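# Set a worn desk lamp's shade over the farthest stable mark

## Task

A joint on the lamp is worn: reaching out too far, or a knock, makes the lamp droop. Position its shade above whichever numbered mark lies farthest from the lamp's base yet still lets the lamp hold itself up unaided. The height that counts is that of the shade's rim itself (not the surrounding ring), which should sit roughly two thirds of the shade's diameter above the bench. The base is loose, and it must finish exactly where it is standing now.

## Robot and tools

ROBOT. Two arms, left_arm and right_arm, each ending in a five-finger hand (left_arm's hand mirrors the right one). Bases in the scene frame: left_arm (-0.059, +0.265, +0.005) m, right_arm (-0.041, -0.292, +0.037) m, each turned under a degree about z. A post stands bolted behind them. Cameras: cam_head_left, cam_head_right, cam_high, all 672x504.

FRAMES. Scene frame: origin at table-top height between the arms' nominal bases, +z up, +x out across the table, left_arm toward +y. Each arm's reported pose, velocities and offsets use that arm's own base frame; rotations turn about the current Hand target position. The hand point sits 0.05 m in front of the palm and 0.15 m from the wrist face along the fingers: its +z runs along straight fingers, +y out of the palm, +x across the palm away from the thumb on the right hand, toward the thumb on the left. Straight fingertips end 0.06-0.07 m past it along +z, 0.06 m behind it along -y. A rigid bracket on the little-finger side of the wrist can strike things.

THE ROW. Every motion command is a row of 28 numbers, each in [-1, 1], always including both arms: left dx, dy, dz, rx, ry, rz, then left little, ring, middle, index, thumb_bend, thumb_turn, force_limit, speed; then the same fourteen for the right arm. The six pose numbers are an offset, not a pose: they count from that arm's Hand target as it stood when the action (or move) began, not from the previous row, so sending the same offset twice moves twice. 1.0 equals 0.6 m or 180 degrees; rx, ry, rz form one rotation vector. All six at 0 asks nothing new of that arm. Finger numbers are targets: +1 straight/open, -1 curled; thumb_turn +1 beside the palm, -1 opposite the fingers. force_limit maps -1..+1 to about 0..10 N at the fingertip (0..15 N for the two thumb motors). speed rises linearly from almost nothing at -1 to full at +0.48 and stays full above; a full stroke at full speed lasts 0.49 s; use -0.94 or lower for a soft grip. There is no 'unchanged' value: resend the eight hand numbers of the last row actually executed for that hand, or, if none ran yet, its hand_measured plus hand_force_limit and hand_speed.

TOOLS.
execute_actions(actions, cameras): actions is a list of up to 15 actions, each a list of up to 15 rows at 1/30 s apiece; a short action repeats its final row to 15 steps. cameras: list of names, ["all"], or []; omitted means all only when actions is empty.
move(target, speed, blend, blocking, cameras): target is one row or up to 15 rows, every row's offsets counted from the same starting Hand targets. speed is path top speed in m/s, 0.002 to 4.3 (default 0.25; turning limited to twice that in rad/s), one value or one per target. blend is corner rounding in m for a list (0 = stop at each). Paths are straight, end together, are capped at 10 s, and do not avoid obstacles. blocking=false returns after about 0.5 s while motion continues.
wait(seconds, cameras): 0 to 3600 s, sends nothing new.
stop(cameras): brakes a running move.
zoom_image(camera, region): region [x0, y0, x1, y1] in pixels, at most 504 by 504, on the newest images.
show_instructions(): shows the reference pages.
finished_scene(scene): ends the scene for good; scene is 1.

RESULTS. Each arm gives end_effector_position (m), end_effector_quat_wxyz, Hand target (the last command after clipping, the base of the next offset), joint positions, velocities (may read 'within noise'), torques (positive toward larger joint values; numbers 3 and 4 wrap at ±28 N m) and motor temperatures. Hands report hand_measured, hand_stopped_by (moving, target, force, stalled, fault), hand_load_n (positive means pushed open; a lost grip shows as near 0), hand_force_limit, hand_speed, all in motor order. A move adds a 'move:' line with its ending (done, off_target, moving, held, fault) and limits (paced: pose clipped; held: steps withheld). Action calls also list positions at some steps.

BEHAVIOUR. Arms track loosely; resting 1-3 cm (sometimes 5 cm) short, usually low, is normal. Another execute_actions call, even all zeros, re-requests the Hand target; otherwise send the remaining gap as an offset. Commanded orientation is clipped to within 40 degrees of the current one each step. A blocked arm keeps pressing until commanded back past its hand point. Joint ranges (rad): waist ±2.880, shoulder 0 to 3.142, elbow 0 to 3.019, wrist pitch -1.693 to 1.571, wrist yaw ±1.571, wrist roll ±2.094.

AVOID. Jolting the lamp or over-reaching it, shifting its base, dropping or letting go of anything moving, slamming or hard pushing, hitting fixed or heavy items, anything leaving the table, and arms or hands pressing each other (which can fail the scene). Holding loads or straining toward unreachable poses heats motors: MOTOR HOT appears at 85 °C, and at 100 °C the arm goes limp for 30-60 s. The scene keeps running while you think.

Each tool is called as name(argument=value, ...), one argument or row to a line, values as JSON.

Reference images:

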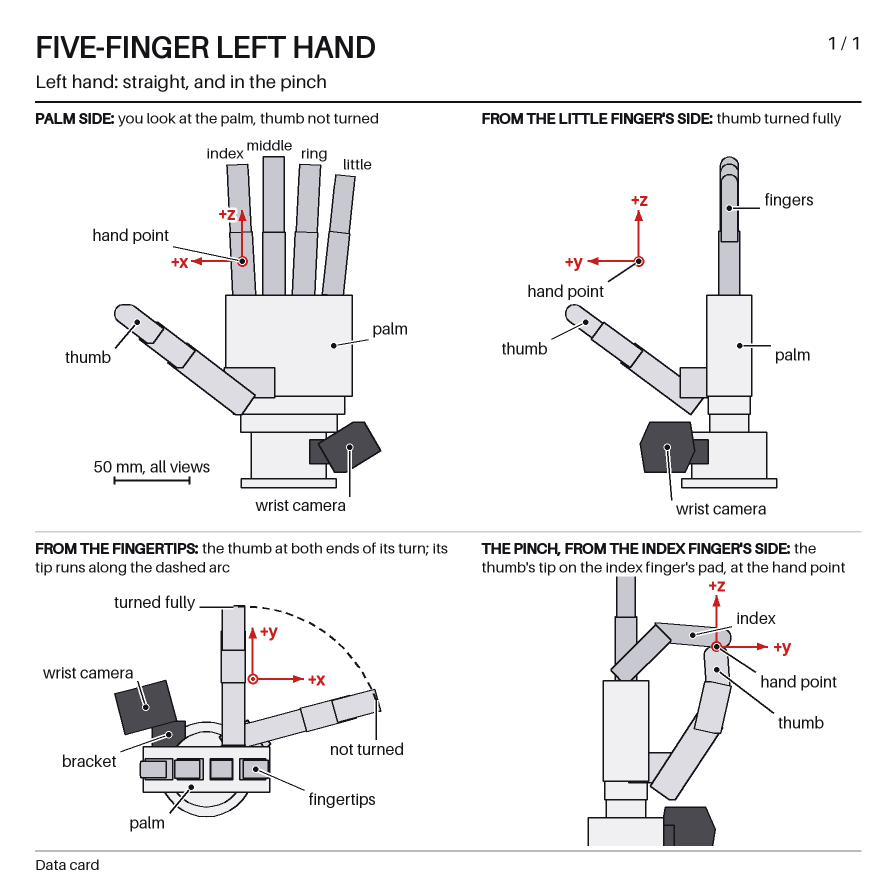

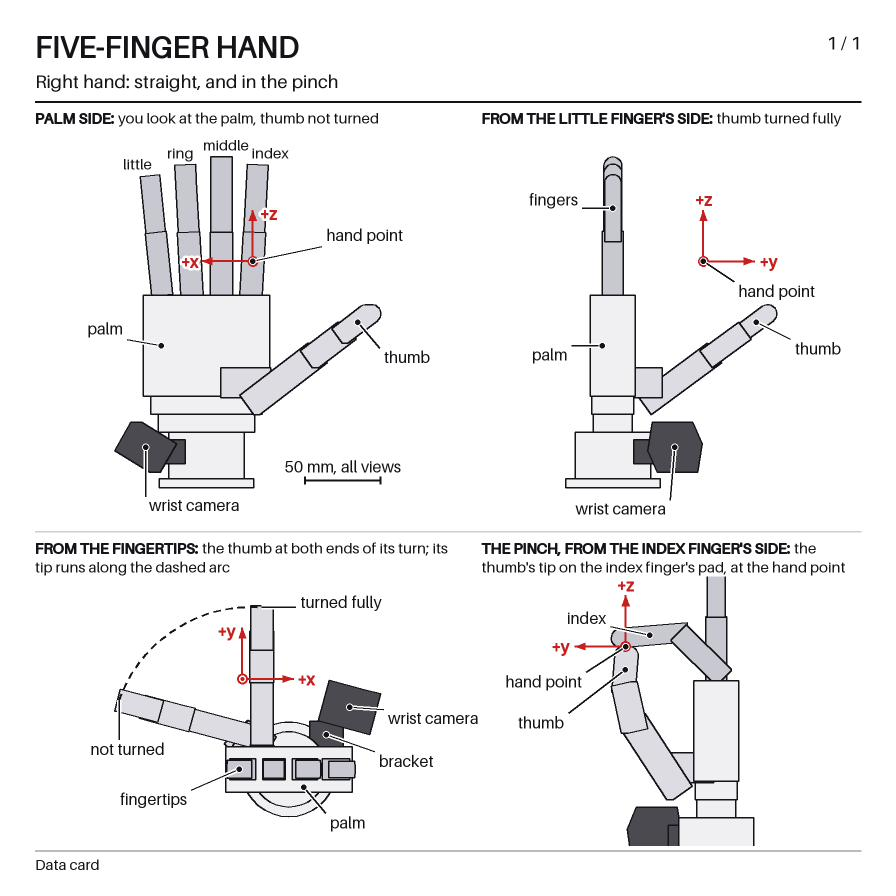

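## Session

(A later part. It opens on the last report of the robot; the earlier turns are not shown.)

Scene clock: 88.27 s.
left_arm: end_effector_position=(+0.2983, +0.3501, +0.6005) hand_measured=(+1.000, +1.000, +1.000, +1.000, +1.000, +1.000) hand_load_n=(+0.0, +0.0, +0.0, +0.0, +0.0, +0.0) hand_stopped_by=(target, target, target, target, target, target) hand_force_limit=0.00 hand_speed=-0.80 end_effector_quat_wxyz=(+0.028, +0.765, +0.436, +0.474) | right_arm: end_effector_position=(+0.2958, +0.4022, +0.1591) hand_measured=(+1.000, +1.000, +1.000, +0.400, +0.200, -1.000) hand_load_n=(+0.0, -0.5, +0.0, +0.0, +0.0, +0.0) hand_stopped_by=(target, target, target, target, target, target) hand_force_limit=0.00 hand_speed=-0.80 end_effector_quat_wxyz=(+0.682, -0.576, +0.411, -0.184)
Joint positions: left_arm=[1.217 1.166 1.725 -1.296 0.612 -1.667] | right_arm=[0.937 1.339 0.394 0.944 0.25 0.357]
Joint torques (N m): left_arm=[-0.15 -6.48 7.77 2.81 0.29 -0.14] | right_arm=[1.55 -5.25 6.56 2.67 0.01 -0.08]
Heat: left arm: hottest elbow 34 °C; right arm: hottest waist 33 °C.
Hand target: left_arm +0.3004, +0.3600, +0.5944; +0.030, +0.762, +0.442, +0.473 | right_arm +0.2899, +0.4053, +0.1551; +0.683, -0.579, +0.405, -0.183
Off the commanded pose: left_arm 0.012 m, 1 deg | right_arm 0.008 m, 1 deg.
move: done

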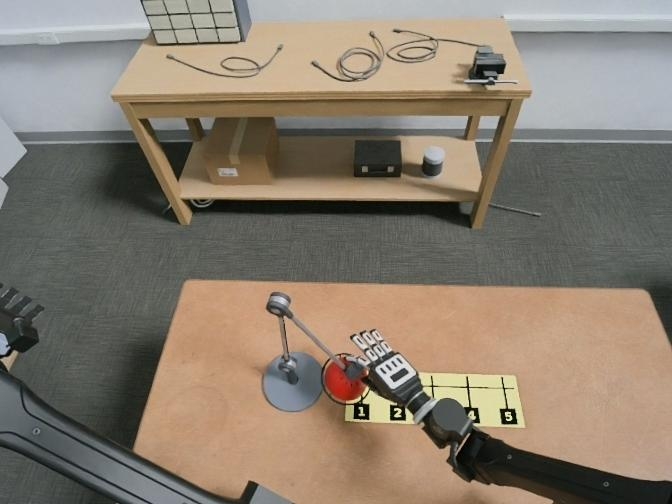

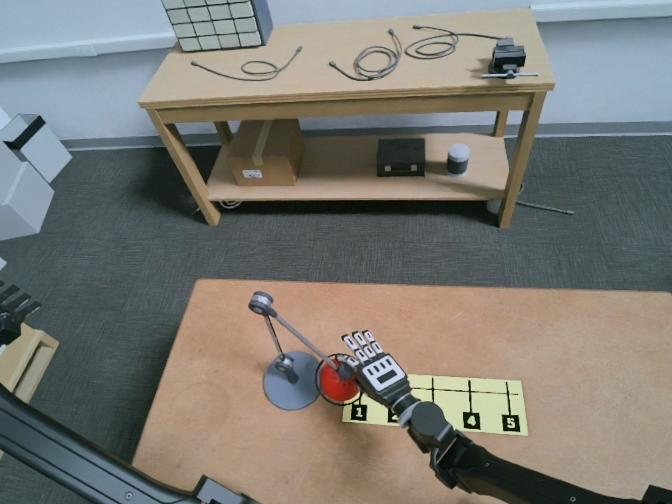

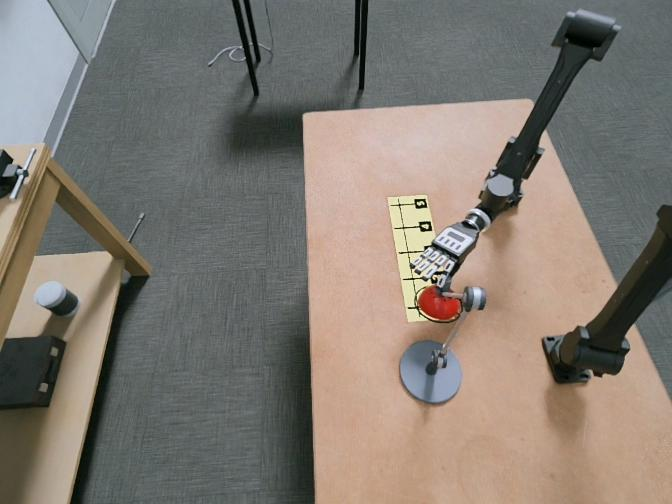

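move(
  target=[
    [0,0,0,0,0,0,1,1,1,1,1,1,0,-0.8,0,0,0,0,0,0,1,1,1,-0.1,-0.2,-1,-0.7,-0.94],
  ],
  cameras=["all"],
  speed=0.06,
)

zoom_image(
  camera="cam_head_left",
  region=[310, 290, 430, 410],
)

zoom_image(
  camera="cam_high",
  region=[400, 220, 520, 340],
)

Scene clock: 93.27 s.
left_arm: end_effector_position=(+0.2983, +0.3501, +0.6005) hand_measured=(+1.000, +1.000, +1.000, +1.000, +1.000, +1.000) hand_load_n=(+0.0, +0.0, +0.0, +0.0, -0.5, +0.0) hand_stopped_by=(target, target, target, target, target, target) hand_force_limit=0.00 hand_speed=-0.80 end_effector_quat_wxyz=(+0.028, +0.765, +0.436, +0.474) | right_arm: end_effector_position=(+0.2962, +0.4021, +0.1606) hand_measured=(+1.000, +1.000, +1.000, +0.356, -0.154, -1.000) hand_load_n=(+0.0, +0.0, +0.0, +3.0, +2.0, -0.5) hand_stopped_by=(target, target, target, force, force, target) hand_force_limit=-0.70 hand_speed=-0.94 end_effector_quat_wxyz=(+0.684, -0.573, +0.411, -0.185)
Joint positions: left_arm=[1.217 1.166 1.725 -1.296 0.612 -1.667] | right_arm=[0.937 1.339 0.394 0.95 0.252 0.357]
Joint torques (N m): left_arm=[-0.73 -6.65 7.83 2.76 0.3 -0.12] | right_arm=[-0.26 -5.95 6.54 2.51 0.01 0]
Heat: left arm: hottest elbow 34 °C; right arm: hottest waist 33 °C.
Hand target: left_arm +0.3004, +0.3600, +0.5944; +0.030, +0.762, +0.442, +0.473 | right_arm +0.2899, +0.4053, +0.1551; +0.683, -0.579, +0.405, -0.183
Off the commanded pose: left_arm 0.012 m, 1 deg | right_arm 0.009 m, 1 deg.
move: done

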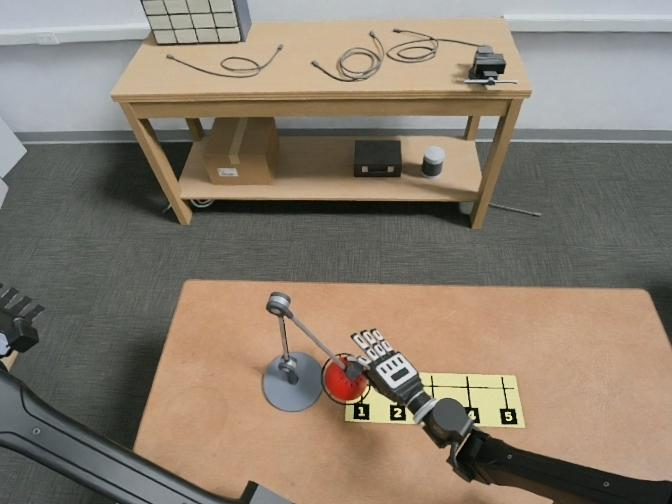

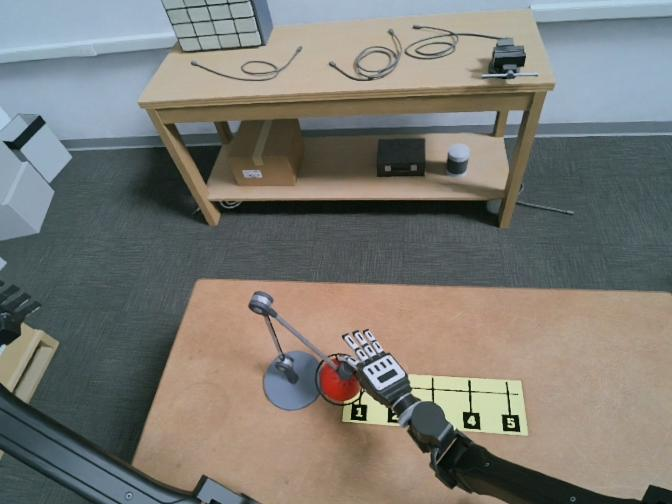

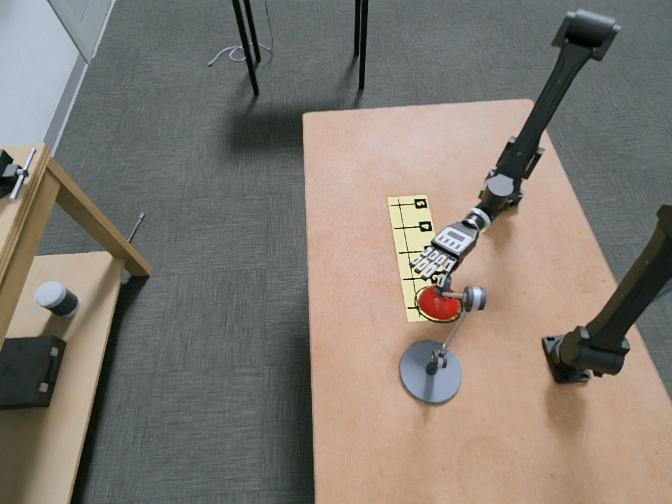

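Scaled by 4.200 from the camera's image (finer frame: 960x720).

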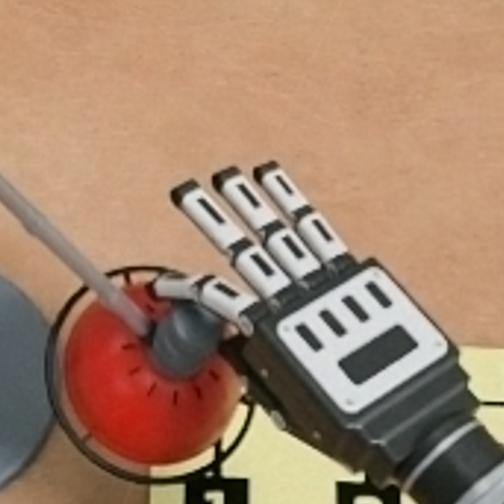

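Scaled by 4.200 from the camera's image (finer frame: 960x720).

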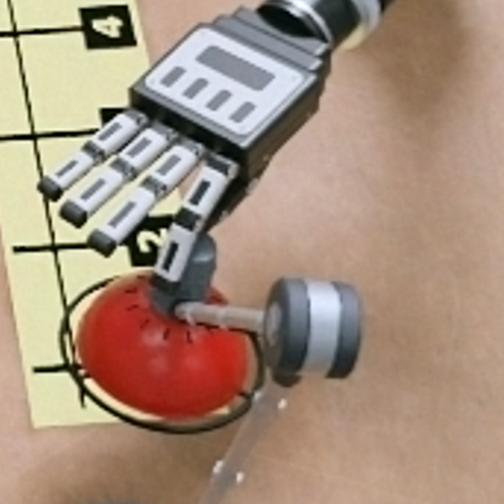

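move(
  target=[
    [0,0,0,0,0,0,1,1,1,1,1,1,0,-0.8,0,0,0,0,0,0,1,1,1,0.5,0.1,-1,-0.7,-0.8],
    [0,0,0,0,0,0,1,1,1,1,1,1,0,-0.8,0.008,0.01,-0.009,0,0,0,1,1,1,0.5,0.1,-1,-0.7,-0.8],
  ],
  cameras=["all"],
  speed=0.04,
)

zoom_image(
  camera="cam_head_left",
  region=[310, 290, 430, 410],
)

zoom_image(
  camera="cam_high",
  region=[400, 220, 520, 340],
)

Scene clock: 95.63 s.
left_arm: end_effector_position=(+0.2983, +0.3501, +0.6005) hand_measured=(+1.000, +1.000, +1.000, +1.000, +1.000, +1.000) hand_load_n=(+0.0, +0.0, +0.0, +0.0, +0.0, +0.0) hand_stopped_by=(target, target, target, target, target, target) hand_force_limit=0.00 hand_speed=-0.80 end_effector_quat_wxyz=(+0.028, +0.765, +0.436, +0.474) | right_arm: end_effector_position=(+0.2974, +0.4038, +0.1488) hand_measured=(+1.000, +1.000, +1.000, +0.500, +0.100, -1.000) hand_load_n=(+0.0, +0.0, +0.0, +0.0, +0.0, +0.0) hand_stopped_by=(target, target, target, target, target, target) hand_force_limit=-0.70 hand_speed=-0.80 end_effector_quat_wxyz=(+0.679, -0.578, +0.413, -0.185)
Joint positions: left_arm=[1.217 1.166 1.725 -1.296 0.612 -1.667] | right_arm=[0.937 1.377 0.394 0.973 0.252 0.357]
Joint torques (N m): left_arm=[-1.03 -6.71 7.68 2.73 0.29 -0.12] | right_arm=[0.38 -5.01 7.56 2.56 -0.1 -0.08]
Heat: left arm: hottest elbow 34 °C; right arm: hottest waist 33 °C.
Hand target: left_arm +0.3004, +0.3600, +0.5944; +0.030, +0.762, +0.442, +0.473 | right_arm +0.2947, +0.4113, +0.1496; +0.683, -0.579, +0.406, -0.183
Off the commanded pose: left_arm 0.012 m, 1 deg | right_arm 0.008 m, 1 deg.
move: done

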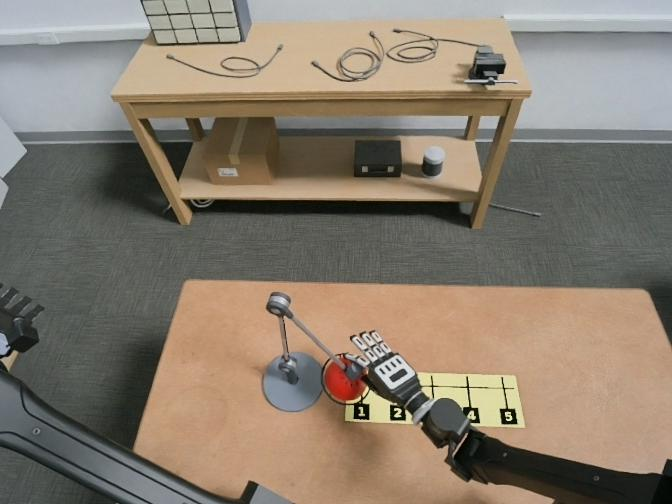

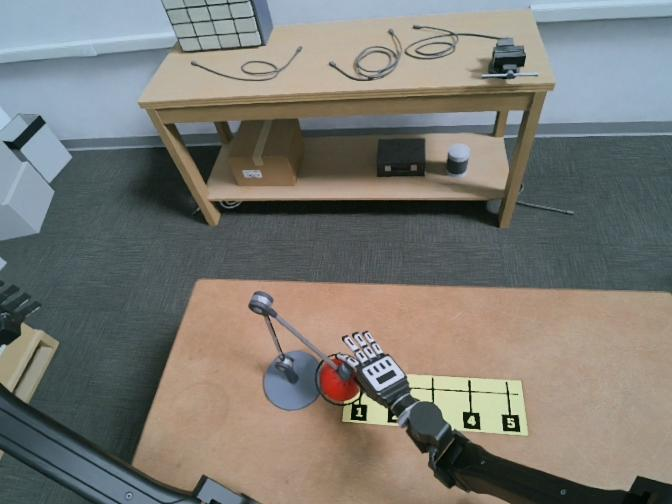

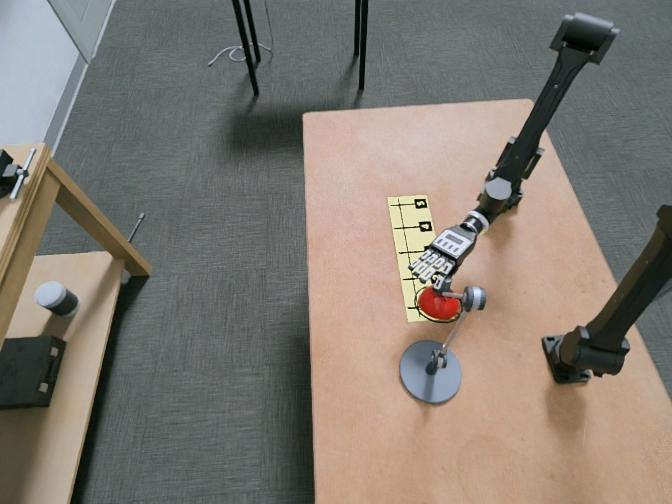

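Scaled by 4.200 from the camera's image (finer frame: 960x720).

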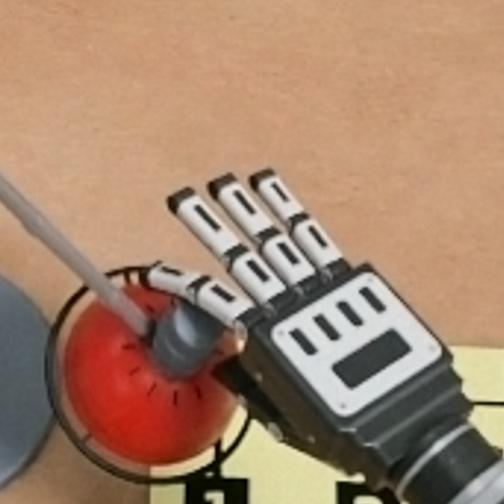

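Scaled by 4.200 from the camera's image (finer frame: 960x720).

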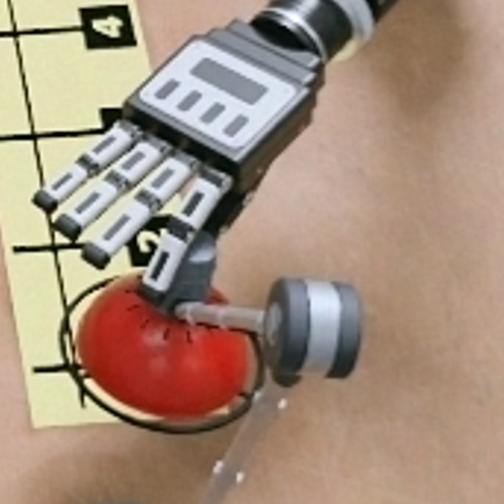

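move(
  target=[
    [0,0,0,0,0,0,1,1,1,1,1,1,0,-0.8,0.015,0.012,0.006,0,0,0,1,1,1,0.5,0.1,-1,-0.7,-0.8],
  ],
  cameras=[],
  speed=0.04,
)

Scene clock: 96.53 s.
left_arm: end_effector_position=(+0.2983, +0.3501, +0.6005) hand_measured=(+1.000, +1.000, +1.000, +1.000, +1.000, +1.000) hand_load_n=(+0.0, +0.0, +0.0, +0.0, +0.0, +0.0) hand_stopped_by=(target, target, target, target, target, target) hand_force_limit=0.00 hand_speed=-0.80 end_effector_quat_wxyz=(+0.028, +0.765, +0.436, +0.474) | right_arm: end_effector_position=(+0.2980, +0.4072, +0.1472) hand_measured=(+1.000, +1.000, +1.000, +0.500, +0.100, -1.000) hand_load_n=(+0.0, +0.0, +0.0, +0.0, +0.0, +0.0) hand_stopped_by=(target, target, target, target, target, target) hand_force_limit=-0.70 hand_speed=-0.80 end_effector_quat_wxyz=(+0.679, -0.581, +0.411, -0.182)
Joint positions: left_arm=[1.217 1.166 1.725 -1.296 0.612 -1.667] | right_arm=[0.937 1.388 0.402 0.973 0.245 0.357]
Joint torques (N m): left_arm=[-0.44 -6.59 7.86 2.76 0.24 -0.11] | right_arm=[0.5 -5.66 9.54 2.03 -0.12 -0.01]
Heat: left arm: hottest elbow 34 °C; right arm: hottest waist 33 °C.
Hand target: left_arm +0.3004, +0.3600, +0.5944; +0.030, +0.762, +0.442, +0.473 | right_arm +0.3037, +0.4185, +0.1532; +0.683, -0.579, +0.406, -0.183
Off the commanded pose: left_arm 0.012 m, 1 deg | right_arm 0.014 m, 1 deg.
move: off_target (right_arm)

move(
  target=[
    [0,0,0,0,0,0,1,1,1,1,1,1,0,-0.8,0,0,0,0,0,0,1,1,1,-0.1,-0.25,-1,-0.7,-0.94],
  ],
  cameras=["all"],
  speed=0.06,
)

zoom_image(
  camera="cam_head_left",
  region=[310, 290, 430, 410],
)

zoom_image(
  camera="cam_high",
  region=[400, 220, 520, 340],
)

Scene clock: 98.10 s.
left_arm: end_effector_position=(+0.2983, +0.3501, +0.6005) hand_measured=(+1.000, +1.000, +1.000, +1.000, +1.000, +1.000) hand_load_n=(+0.0, +0.0, +0.0, +0.0, +0.0, +0.0) hand_stopped_by=(target, target, target, target, target, target) hand_force_limit=0.00 hand_speed=-0.80 end_effector_quat_wxyz=(+0.028, +0.765, +0.436, +0.474) | right_arm: end_effector_position=(+0.2990, +0.4086, +0.1494) hand_measured=(+1.000, +1.000, +1.000, +0.410, +0.044, -1.000) hand_load_n=(+0.0, +0.0, +0.0, +2.0, +2.5, -0.5) hand_stopped_by=(target, target, target, force, force, target) hand_force_limit=-0.70 hand_speed=-0.94 end_effector_quat_wxyz=(+0.680, -0.579, +0.411, -0.182)
Joint positions: left_arm=[1.217 1.166 1.725 -1.296 0.612 -1.667] | right_arm=[0.937 1.388 0.406 0.973 0.245 0.357]
Joint torques (N m): left_arm=[-0.56 -6.77 7.69 2.82 0.28 -0.11] | right_arm=[-0.38 -5.42 9.39 1.8 -0.09 -0.08]
Heat: left arm: hottest elbow 34 °C; right arm: hottest waist 33 °C.
Hand target: left_arm +0.3004, +0.3600, +0.5944; +0.030, +0.762, +0.442, +0.473 | right_arm +0.3037, +0.4185, +0.1531; +0.683, -0.579, +0.406, -0.183
Off the commanded pose: left_arm 0.012 m, 1 deg | right_arm 0.012 m, 1 deg.
move: done

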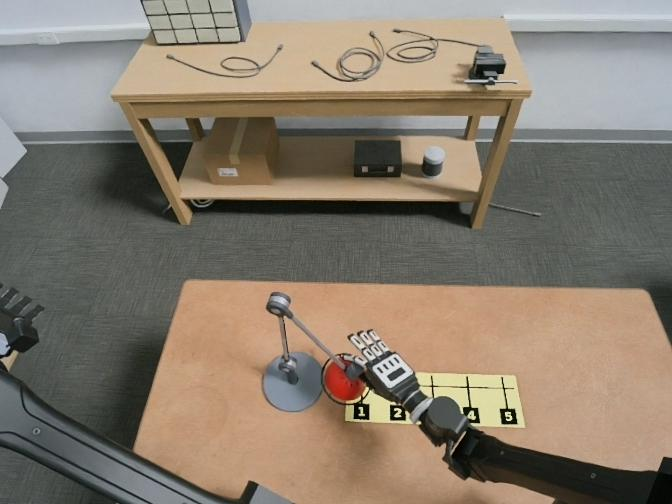

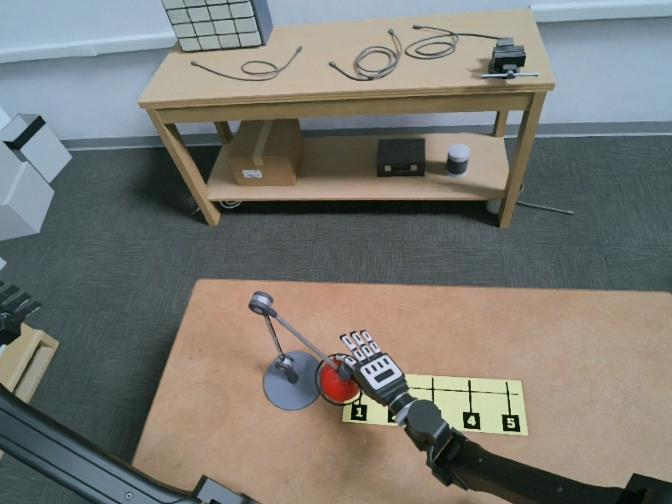

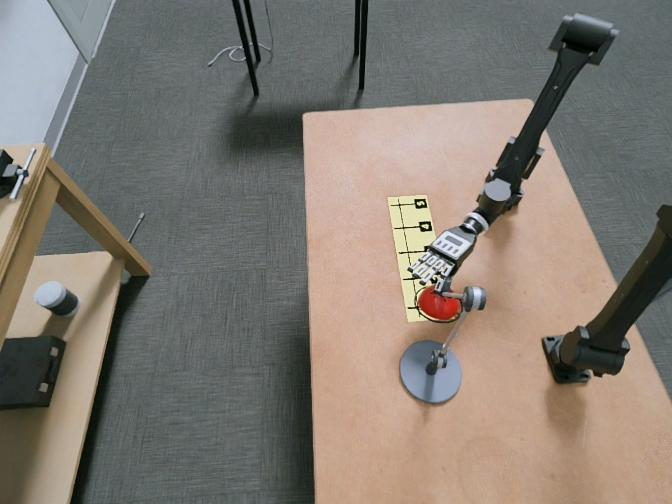

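Scaled by 4.200 from the camera's image (finer frame: 960x720).

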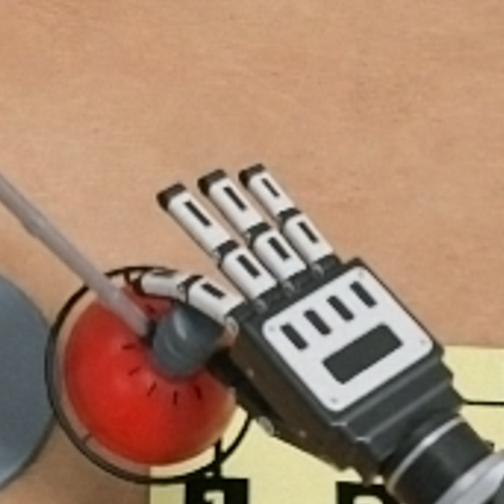

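Scaled by 4.200 from the camera's image (finer frame: 960x720).

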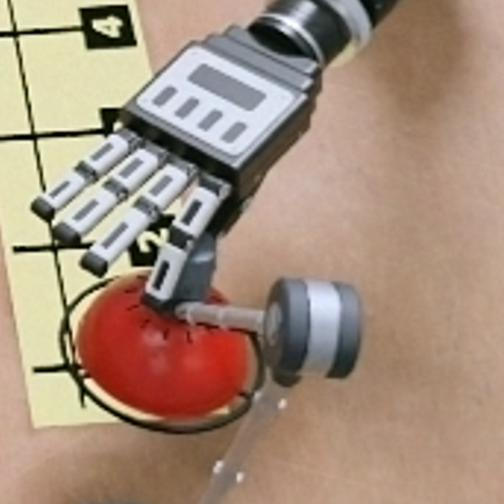

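move(
  target=[
    [0,0,0,0,0,0,1,1,1,1,1,1,0,-0.8,0,0,0,0,0,0,1,1,1,0.5,0.2,-1,-0.7,-0.8],
    [0,0,0,0,0,0,1,1,1,1,1,1,0,-0.8,0.02,0.017,0.02,0,0,0,1,1,1,0.5,0.2,-1,-0.7,-0.8],
  ],
  cameras=[],
  speed=0.04,
)

Scene clock: 100.20 s.
left_arm: end_effector_position=(+0.2983, +0.3501, +0.6005) hand_measured=(+1.000, +1.000, +1.000, +1.000, +1.000, +1.000) hand_load_n=(+0.0, +0.0, +0.0, +0.0, +0.0, +0.0) hand_stopped_by=(target, target, target, target, target, target) hand_force_limit=0.00 hand_speed=-0.80 end_effector_quat_wxyz=(+0.028, +0.765, +0.436, +0.474) | right_arm: end_effector_position=(+0.3011, +0.4153, +0.1489) hand_measured=(+1.000, +1.000, +1.000, +0.500, +0.200, -1.000) hand_load_n=(+0.0, +0.0, +0.0, +0.0, +1.0, -0.5) hand_stopped_by=(target, target, target, target, target, target) hand_force_limit=-0.70 hand_speed=-0.80 end_effector_quat_wxyz=(+0.674, -0.589, +0.409, -0.179)
Joint positions: left_arm=[1.217 1.166 1.725 -1.296 0.612 -1.667] | right_arm=[0.937 1.388 0.431 0.928 0.233 0.354]
Joint torques (N m): left_arm=[0.09 -6.12 7.77 2.88 0.25 -0.09] | right_arm=[-0.32 -6.71 11.34 1.77 -0.03 0]
Heat: left arm: hottest elbow 34 °C; right arm: hottest waist 33 °C.
Hand target: left_arm +0.3004, +0.3600, +0.5944; +0.030, +0.762, +0.442, +0.473 | right_arm +0.3157, +0.4287, +0.1652; +0.683, -0.579, +0.405, -0.183
Off the commanded pose: left_arm 0.012 m, 1 deg | right_arm 0.026 m, 2 deg.
move: off_target (right_arm)

move(
  target=[
    [0,0,0,0,0,0,1,1,1,1,1,1,0,-0.8,0,0,0,0,0,0,1,1,1,-0.1,-0.25,-1,-0.7,-0.94],
  ],
  cameras=["all"],
  speed=0.06,
)

zoom_image(
  camera="cam_head_left",
  region=[310, 290, 430, 410],
)

zoom_image(
  camera="cam_high",
  region=[400, 220, 520, 340],
)

Scene clock: 101.63 s.
left_arm: end_effector_position=(+0.2983, +0.3501, +0.6005) hand_measured=(+1.000, +1.000, +1.000, +1.000, +1.000, +1.000) hand_load_n=(-0.5, +0.0, +0.0, -0.5, +0.0, +0.0) hand_stopped_by=(target, target, target, target, target, target) hand_force_limit=0.00 hand_speed=-0.80 end_effector_quat_wxyz=(+0.028, +0.765, +0.436, +0.474) | right_arm: end_effector_position=(+0.3007, +0.4153, +0.1477) hand_measured=(+1.000, +1.000, +1.000, +0.354, +0.174, -1.000) hand_load_n=(+0.0, +0.0, +0.0, +1.5, +4.0, -0.5) hand_stopped_by=(target, target, target, force, force, target) hand_force_limit=-0.70 hand_speed=-0.94 end_effector_quat_wxyz=(+0.672, -0.591, +0.409, -0.179)
Joint positions: left_arm=[1.217 1.166 1.725 -1.296 0.612 -1.667] | right_arm=[0.937 1.388 0.431 0.923 0.231 0.353]
Joint torques (N m): left_arm=[-1.14 -6.71 7.92 2.86 0.27 -0.12] | right_arm=[-0.97 -6.07 11.34 1.61 -0.06 -0.02]
Heat: left arm: hottest elbow 34 °C; right arm: hottest waist 33 °C.
Hand target: left_arm +0.3004, +0.3600, +0.5944; +0.030, +0.762, +0.442, +0.473 | right_arm +0.3157, +0.4287, +0.1652; +0.683, -0.579, +0.405, -0.183
Off the commanded pose: left_arm 0.012 m, 1 deg | right_arm 0.027 m, 2 deg.
move: done

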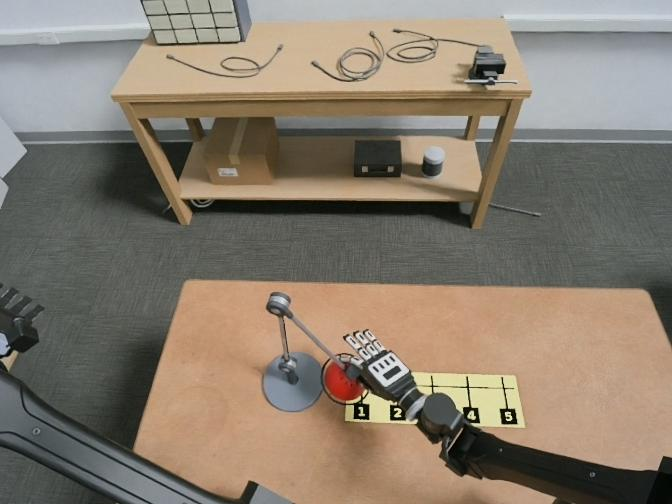

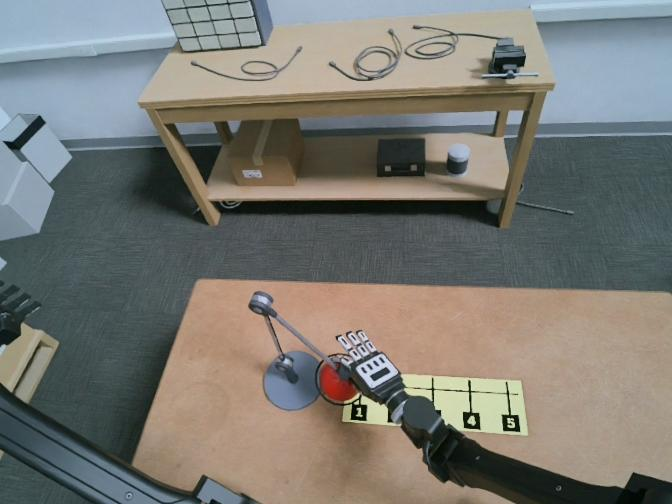

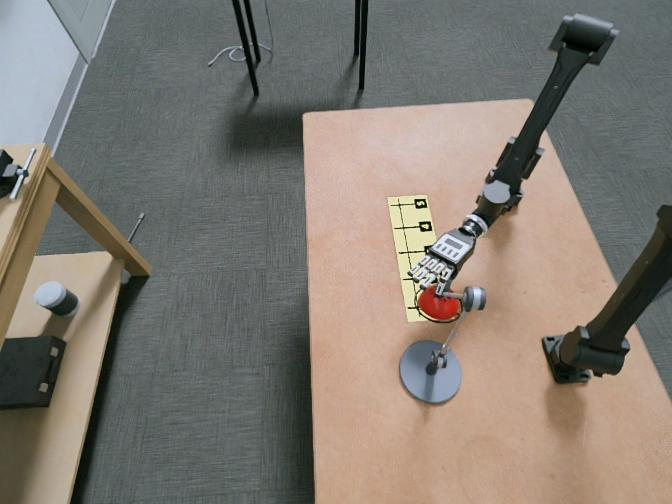

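Scaled by 4.200 from the camera's image (finer frame: 960x720).

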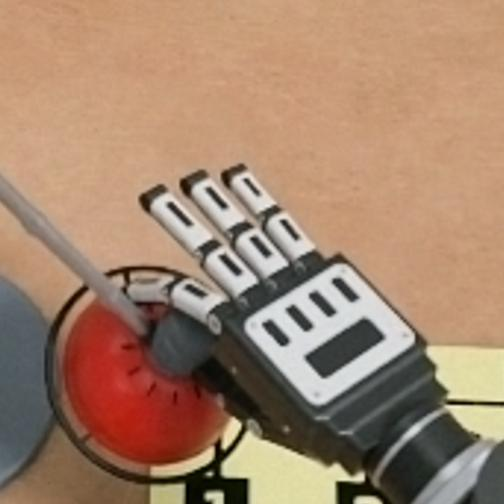

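Scaled by 4.200 from the camera's image (finer frame: 960x720).

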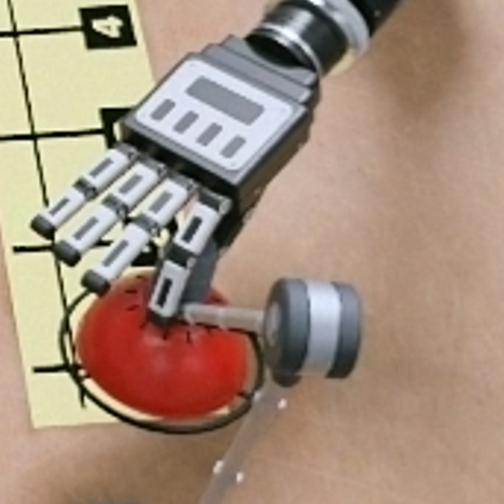

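move(
  target=[
    [0,0,0,0,0,0,1,1,1,1,1,1,0,-0.8,0,0,0,0,0,0,1,1,1,-0.2,-0.35,-1,0.3,-0.94],
  ],
  cameras=["cam_high"],
  speed=0.06,
)

zoom_image(
  camera="cam_high",
  region=[400, 220, 520, 340],
)

Scene clock: 102.67 s.
left_arm: end_effector_position=(+0.2983, +0.3501, +0.6005) hand_measured=(+1.000, +1.000, +1.000, +1.000, +1.000, +1.000) hand_load_n=(+0.0, +0.0, +0.0, +0.0, +0.0, +0.0) hand_stopped_by=(target, target, target, target, target, target) hand_force_limit=0.00 hand_speed=-0.80 end_effector_quat_wxyz=(+0.028, +0.765, +0.436, +0.474) | right_arm: end_effector_position=(+0.3009, +0.4155, +0.1481) hand_measured=(+1.000, +1.000, +1.000, +0.322, +0.166, -1.000) hand_load_n=(+0.0, +0.0, +0.0, +6.0, +10.0, +0.0) hand_stopped_by=(target, target, target, force, force, target) hand_force_limit=0.30 hand_speed=-0.94 end_effector_quat_wxyz=(+0.672, -0.591, +0.409, -0.179)
Joint positions: left_arm=[1.217 1.166 1.725 -1.296 0.612 -1.667] | right_arm=[0.937 1.388 0.432 0.923 0.231 0.353]
Joint torques (N m): left_arm=[-0.56 -6.24 7.71 2.74 0.27 -0.13] | right_arm=[-0.67 -5.13 11.22 1.58 0.05 -0.02]
Heat: left arm: hottest elbow 34 °C; right arm: hottest waist 33 °C.
Hand target: left_arm +0.3004, +0.3600, +0.5944; +0.030, +0.762, +0.442, +0.473 | right_arm +0.3157, +0.4287, +0.1652; +0.683, -0.579, +0.405, -0.183
Off the commanded pose: left_arm 0.012 m, 1 deg | right_arm 0.026 m, 2 deg.
move: done

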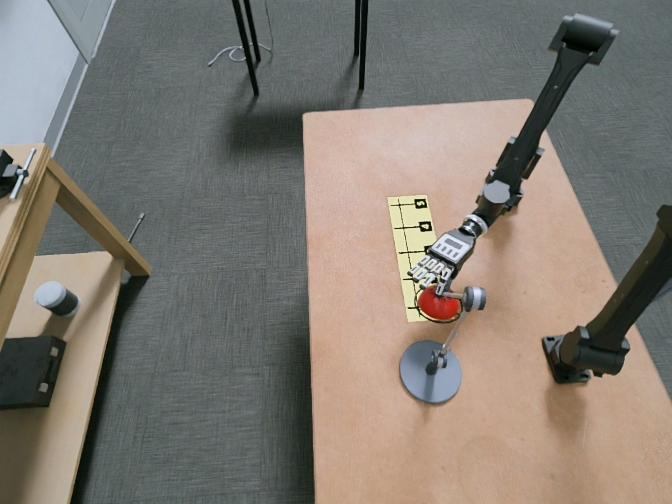

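Scaled by 4.200 from the camera's image (finer frame: 960x720).

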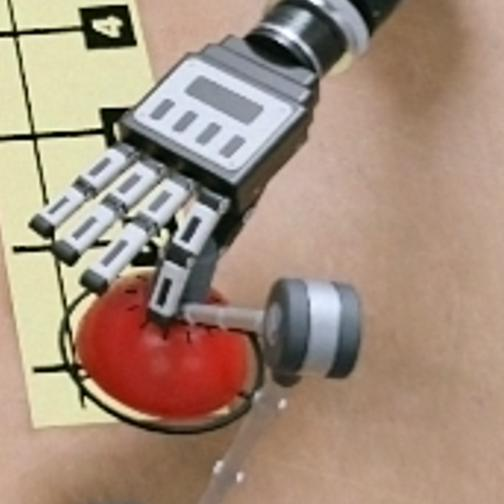

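move(
  target=[
    [0,0,0,0,0,0,1,1,1,1,1,1,0,-0.8,-0.015,-0.06,-0.02,0,0,0,1,1,1,-0.2,-0.35,-1,0.3,-0.94],
  ],
  cameras=["cam_high","cam_head_left"],
  speed=0.04,
)

zoom_image(
  camera="cam_high",
  region=[380, 220, 520, 420],
)

zoom_image(
  camera="cam_head_left",
  region=[240, 280, 420, 420],
)

Scene clock: 104.37 s.
left_arm: end_effector_position=(+0.2983, +0.3501, +0.6005) hand_measured=(+1.000, +1.000, +1.000, +1.000, +1.000, +1.000) hand_load_n=(+0.0, +0.0, +0.0, +0.0, +0.0, +0.0) hand_stopped_by=(target, target, target, target, target, target) hand_force_limit=0.00 hand_speed=-0.80 end_effector_quat_wxyz=(+0.028, +0.765, +0.436, +0.474) | right_arm: end_effector_position=(+0.3052, +0.4005, +0.1544) hand_measured=(+1.000, +1.000, +1.000, +0.322, +0.162, -1.000) hand_load_n=(+0.0, +0.0, +0.0, +0.5, +0.5, +0.0) hand_stopped_by=(target, target, target, force, force, target) hand_force_limit=0.30 hand_speed=-0.94 end_effector_quat_wxyz=(+0.683, -0.582, +0.404, -0.178)
Joint positions: left_arm=[1.217 1.166 1.725 -1.296 0.612 -1.667] | right_arm=[0.895 1.365 0.403 0.958 0.186 0.353]
Joint torques (N m): left_arm=[-0.56 -6.65 7.64 2.71 0.29 -0.12] | right_arm=[-1.44 -7.71 5.67 2.37 -0.11 -0.05]
Heat: left arm: hottest elbow 34 °C; right arm: hottest waist 33 °C.
Hand target: left_arm +0.3004, +0.3600, +0.5944; +0.030, +0.762, +0.442, +0.473 | right_arm +0.3067, +0.3927, +0.1532; +0.683, -0.579, +0.405, -0.183
Off the commanded pose: left_arm 0.012 m, 1 deg | right_arm 0.008 m, 1 deg.
move: done
Images, in order (width x height): cam_head_left 672x504, cam_high 672x504.

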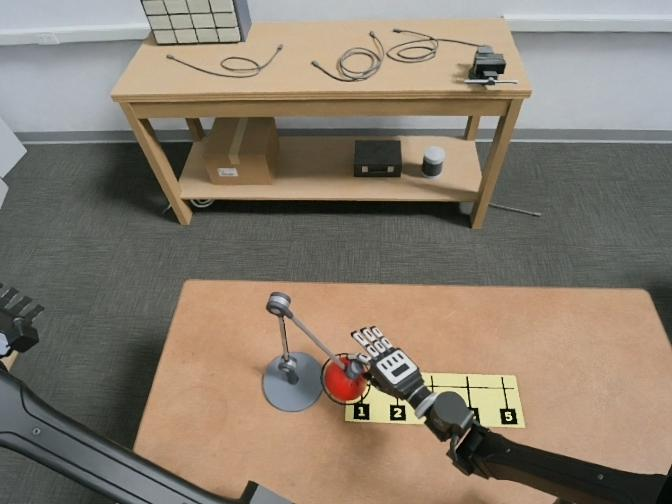

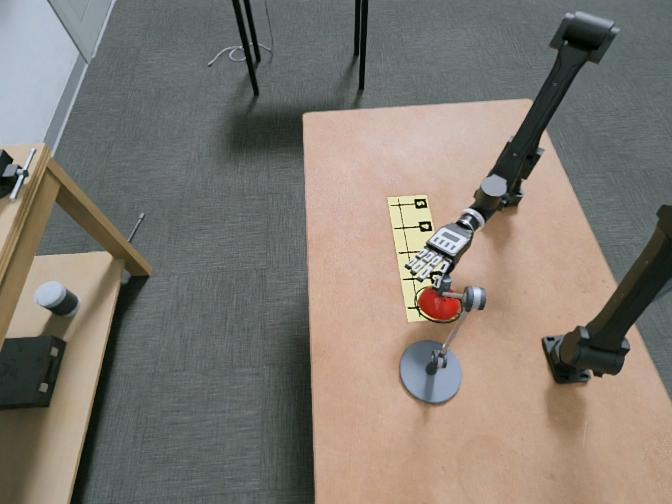

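Scaled by 2.520 from the camera's image (finer frame: 960x720).

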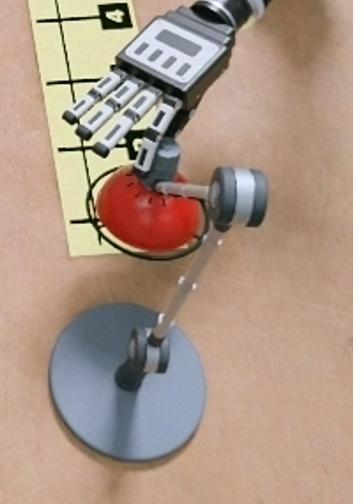

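Scaled by 2.800 from the camera's image (finer frame: 960x720).

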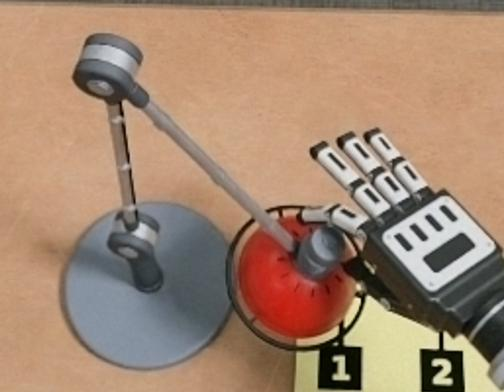

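move(
  target=[
    [0,0,0,0,0,0,1,1,1,1,1,1,0,-0.8,0,0,0,0,0,0,1,1,1,1,0.5,-1,0,-0.5],
    [0,0,0,0,0,0,1,1,1,1,1,1,0,-0.8,-0.04,-0.05,0.167,0,0,0,1,1,1,1,0.5,-1,0,-0.5],
    [0,0,0,0,0,0,1,1,1,1,1,1,0,-0.8,-0.2,-0.03,0.2,-0.333,-0.171,-0.001,1,1,1,1,1,-1,0,-0.5],
  ],
  cameras=["all"],
  speed=0.12,
)

Scene clock: 118.77 s.
left_arm: end_effector_position=(+0.2983, +0.3501, +0.6005) hand_measured=(+1.000, +1.000, +1.000, +1.000, +1.000, +1.000) hand_load_n=(+0.0, +0.0, +0.0, +0.0, +0.0, +0.0) hand_stopped_by=(target, target, target, target, target, target) hand_force_limit=0.00 hand_speed=-0.80 end_effector_quat_wxyz=(+0.028, +0.765, +0.436, +0.474) | right_arm: end_effector_position=(+0.1900, +0.3617, +0.2544) hand_measured=(+1.000, +1.000, +1.000, +1.000, +1.000, -1.000) hand_load_n=(+0.0, +0.0, +0.0, +0.0, +0.0, +0.0) hand_stopped_by=(target, target, target, target, target, target) hand_force_limit=0.00 hand_speed=-0.50 end_effector_quat_wxyz=(-0.376, +0.776, -0.077, +0.501)
Joint positions: left_arm=[1.217 1.166 1.725 -1.296 0.612 -1.667] | right_arm=[1.479 0.935 0.694 -0.116 0.902 -0.543]
Joint torques (N m): left_arm=[-0.32 -6.65 7.68 2.67 0.26 -0.09] | right_arm=[0.21 -2.55 14.5 1.22 0.34 -0.15]
Heat: left arm: hottest elbow 34 °C; right arm: hottest waist 33 °C.
Hand target: left_arm +0.3004, +0.3600, +0.5944; +0.030, +0.762, +0.442, +0.473 | right_arm +0.1868, +0.3747, +0.2732; -0.385, +0.772, -0.075, +0.500
Off the commanded pose: left_arm 0.012 m, 1 deg | right_arm 0.023 m, 1 deg.
move: off_target (right_arm); target 3's new numbers were sent with right_arm's hand 0.023 m and 1 deg from that target

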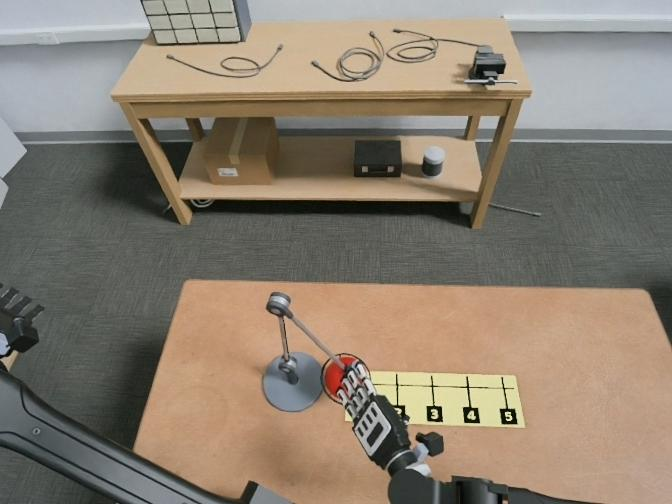

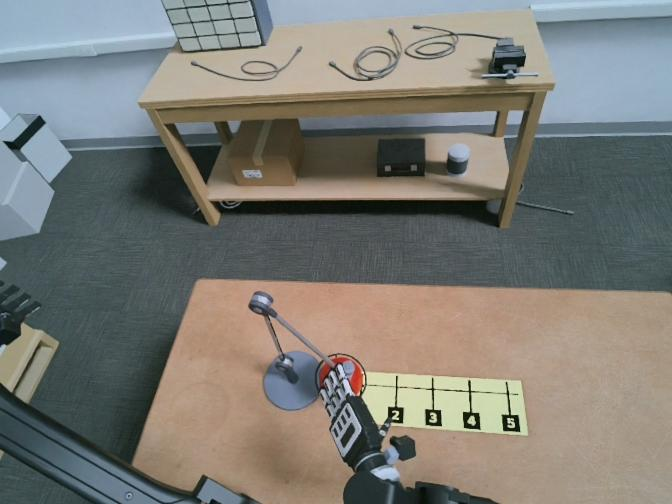

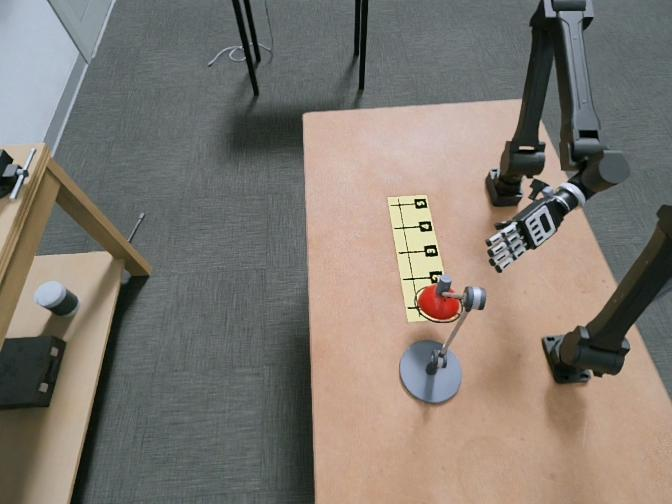

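move(
  target=[
    [0,0,0,0,0,0,1,1,1,1,1,1,0,-0.8,0,0,0,-0.333,-0.171,-0.001,1,1,1,1,1,-1,0,-0.5],
  ],
  cameras=["all"],
  speed=0.3,
)

Scene clock: 120.47 s.
left_arm: end_effector_position=(+0.2983, +0.3501, +0.6005) hand_measured=(+1.000, +1.000, +1.000, +1.000, +1.000, +1.000) hand_load_n=(+0.0, +0.0, +0.0, +0.0, +0.0, +0.0) hand_stopped_by=(target, target, target, target, target, target) hand_force_limit=0.00 hand_speed=-0.80 end_effector_quat_wxyz=(+0.028, +0.765, +0.436, +0.474) | right_arm: end_effector_position=(+0.1906, +0.3613, +0.2567) hand_measured=(+1.000, +1.000, +1.000, +1.000, +1.000, -1.000) hand_load_n=(+0.0, +0.0, +0.0, +0.0, +0.0, +0.5) hand_stopped_by=(target, target, target, target, target, target) hand_force_limit=0.00 hand_speed=-0.50 end_effector_quat_wxyz=(-0.202, +0.780, +0.070, +0.589)
Joint positions: left_arm=[1.217 1.166 1.725 -1.296 0.612 -1.667] | right_arm=[1.554 1.09 0.774 -0.185 1.082 -0.88]
Joint torques (N m): left_arm=[-0.79 -6.48 7.69 2.8 0.28 -0.12] | right_arm=[-1.61 -5.95 9.77 1.5 0.32 0.02]
Heat: left arm: hottest elbow 34 °C; right arm: hottest waist 33 °C.
Hand target: left_arm +0.3004, +0.3600, +0.5944; +0.030, +0.762, +0.442, +0.473 | right_arm +0.1907, +0.3608, +0.2573; -0.204, +0.780, +0.067, +0.588 (not the last commanded pose)
Off the commanded pose: left_arm 0.012 m, 1 deg | right_arm 0.022 m, 39 deg.
move: held (right_arm; a check stopped the path); limits=held
pose unreachable (right arm): on one or more control steps of this call, first in action 0 (counted from 0), this arm could not follow its commanded pose, so it was not sent that pose on those steps. It may still have moved: this result reports where it is.
cause: moving toward the commanded pose would bring a part of the arm too close to another arm (a part of this arm just beyond joint 4 (wrist pitch) and a part of the left arm just beyond its joint 2 (shoulder), at the place that arm is still heading or pushing toward).

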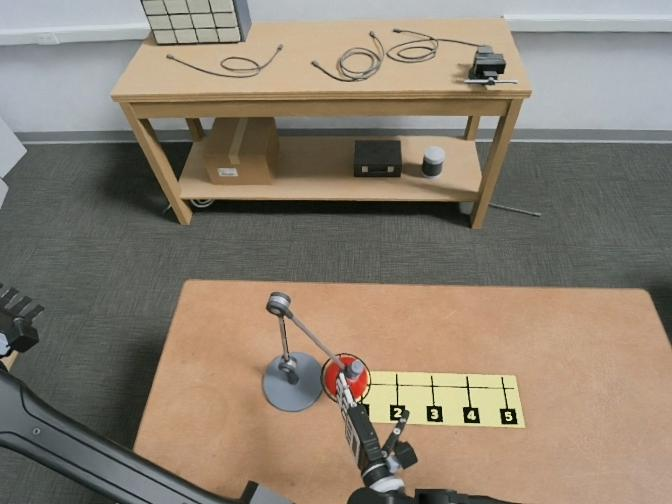

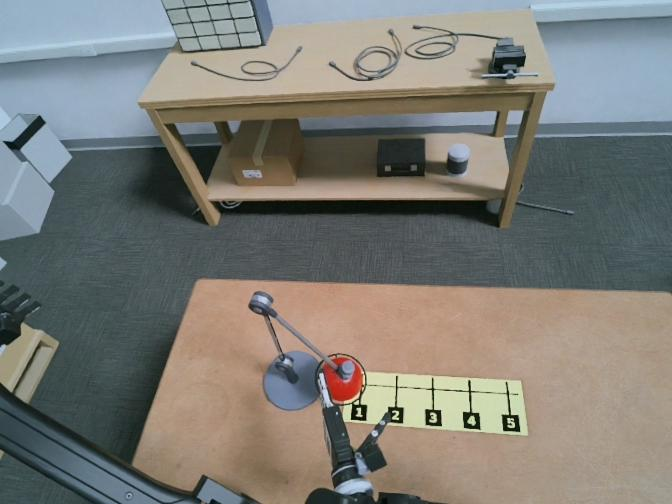

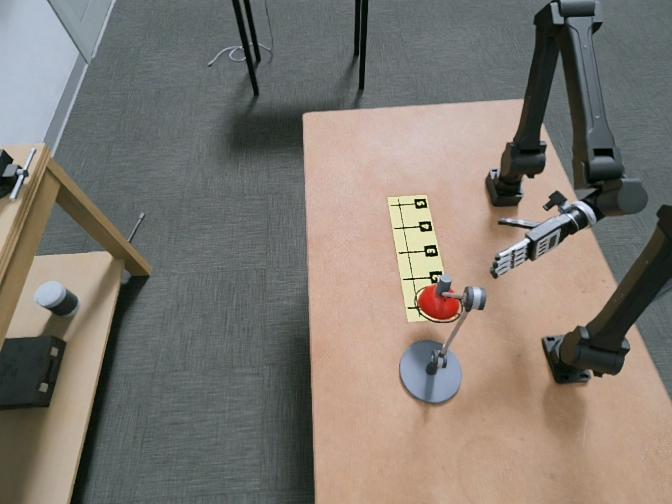

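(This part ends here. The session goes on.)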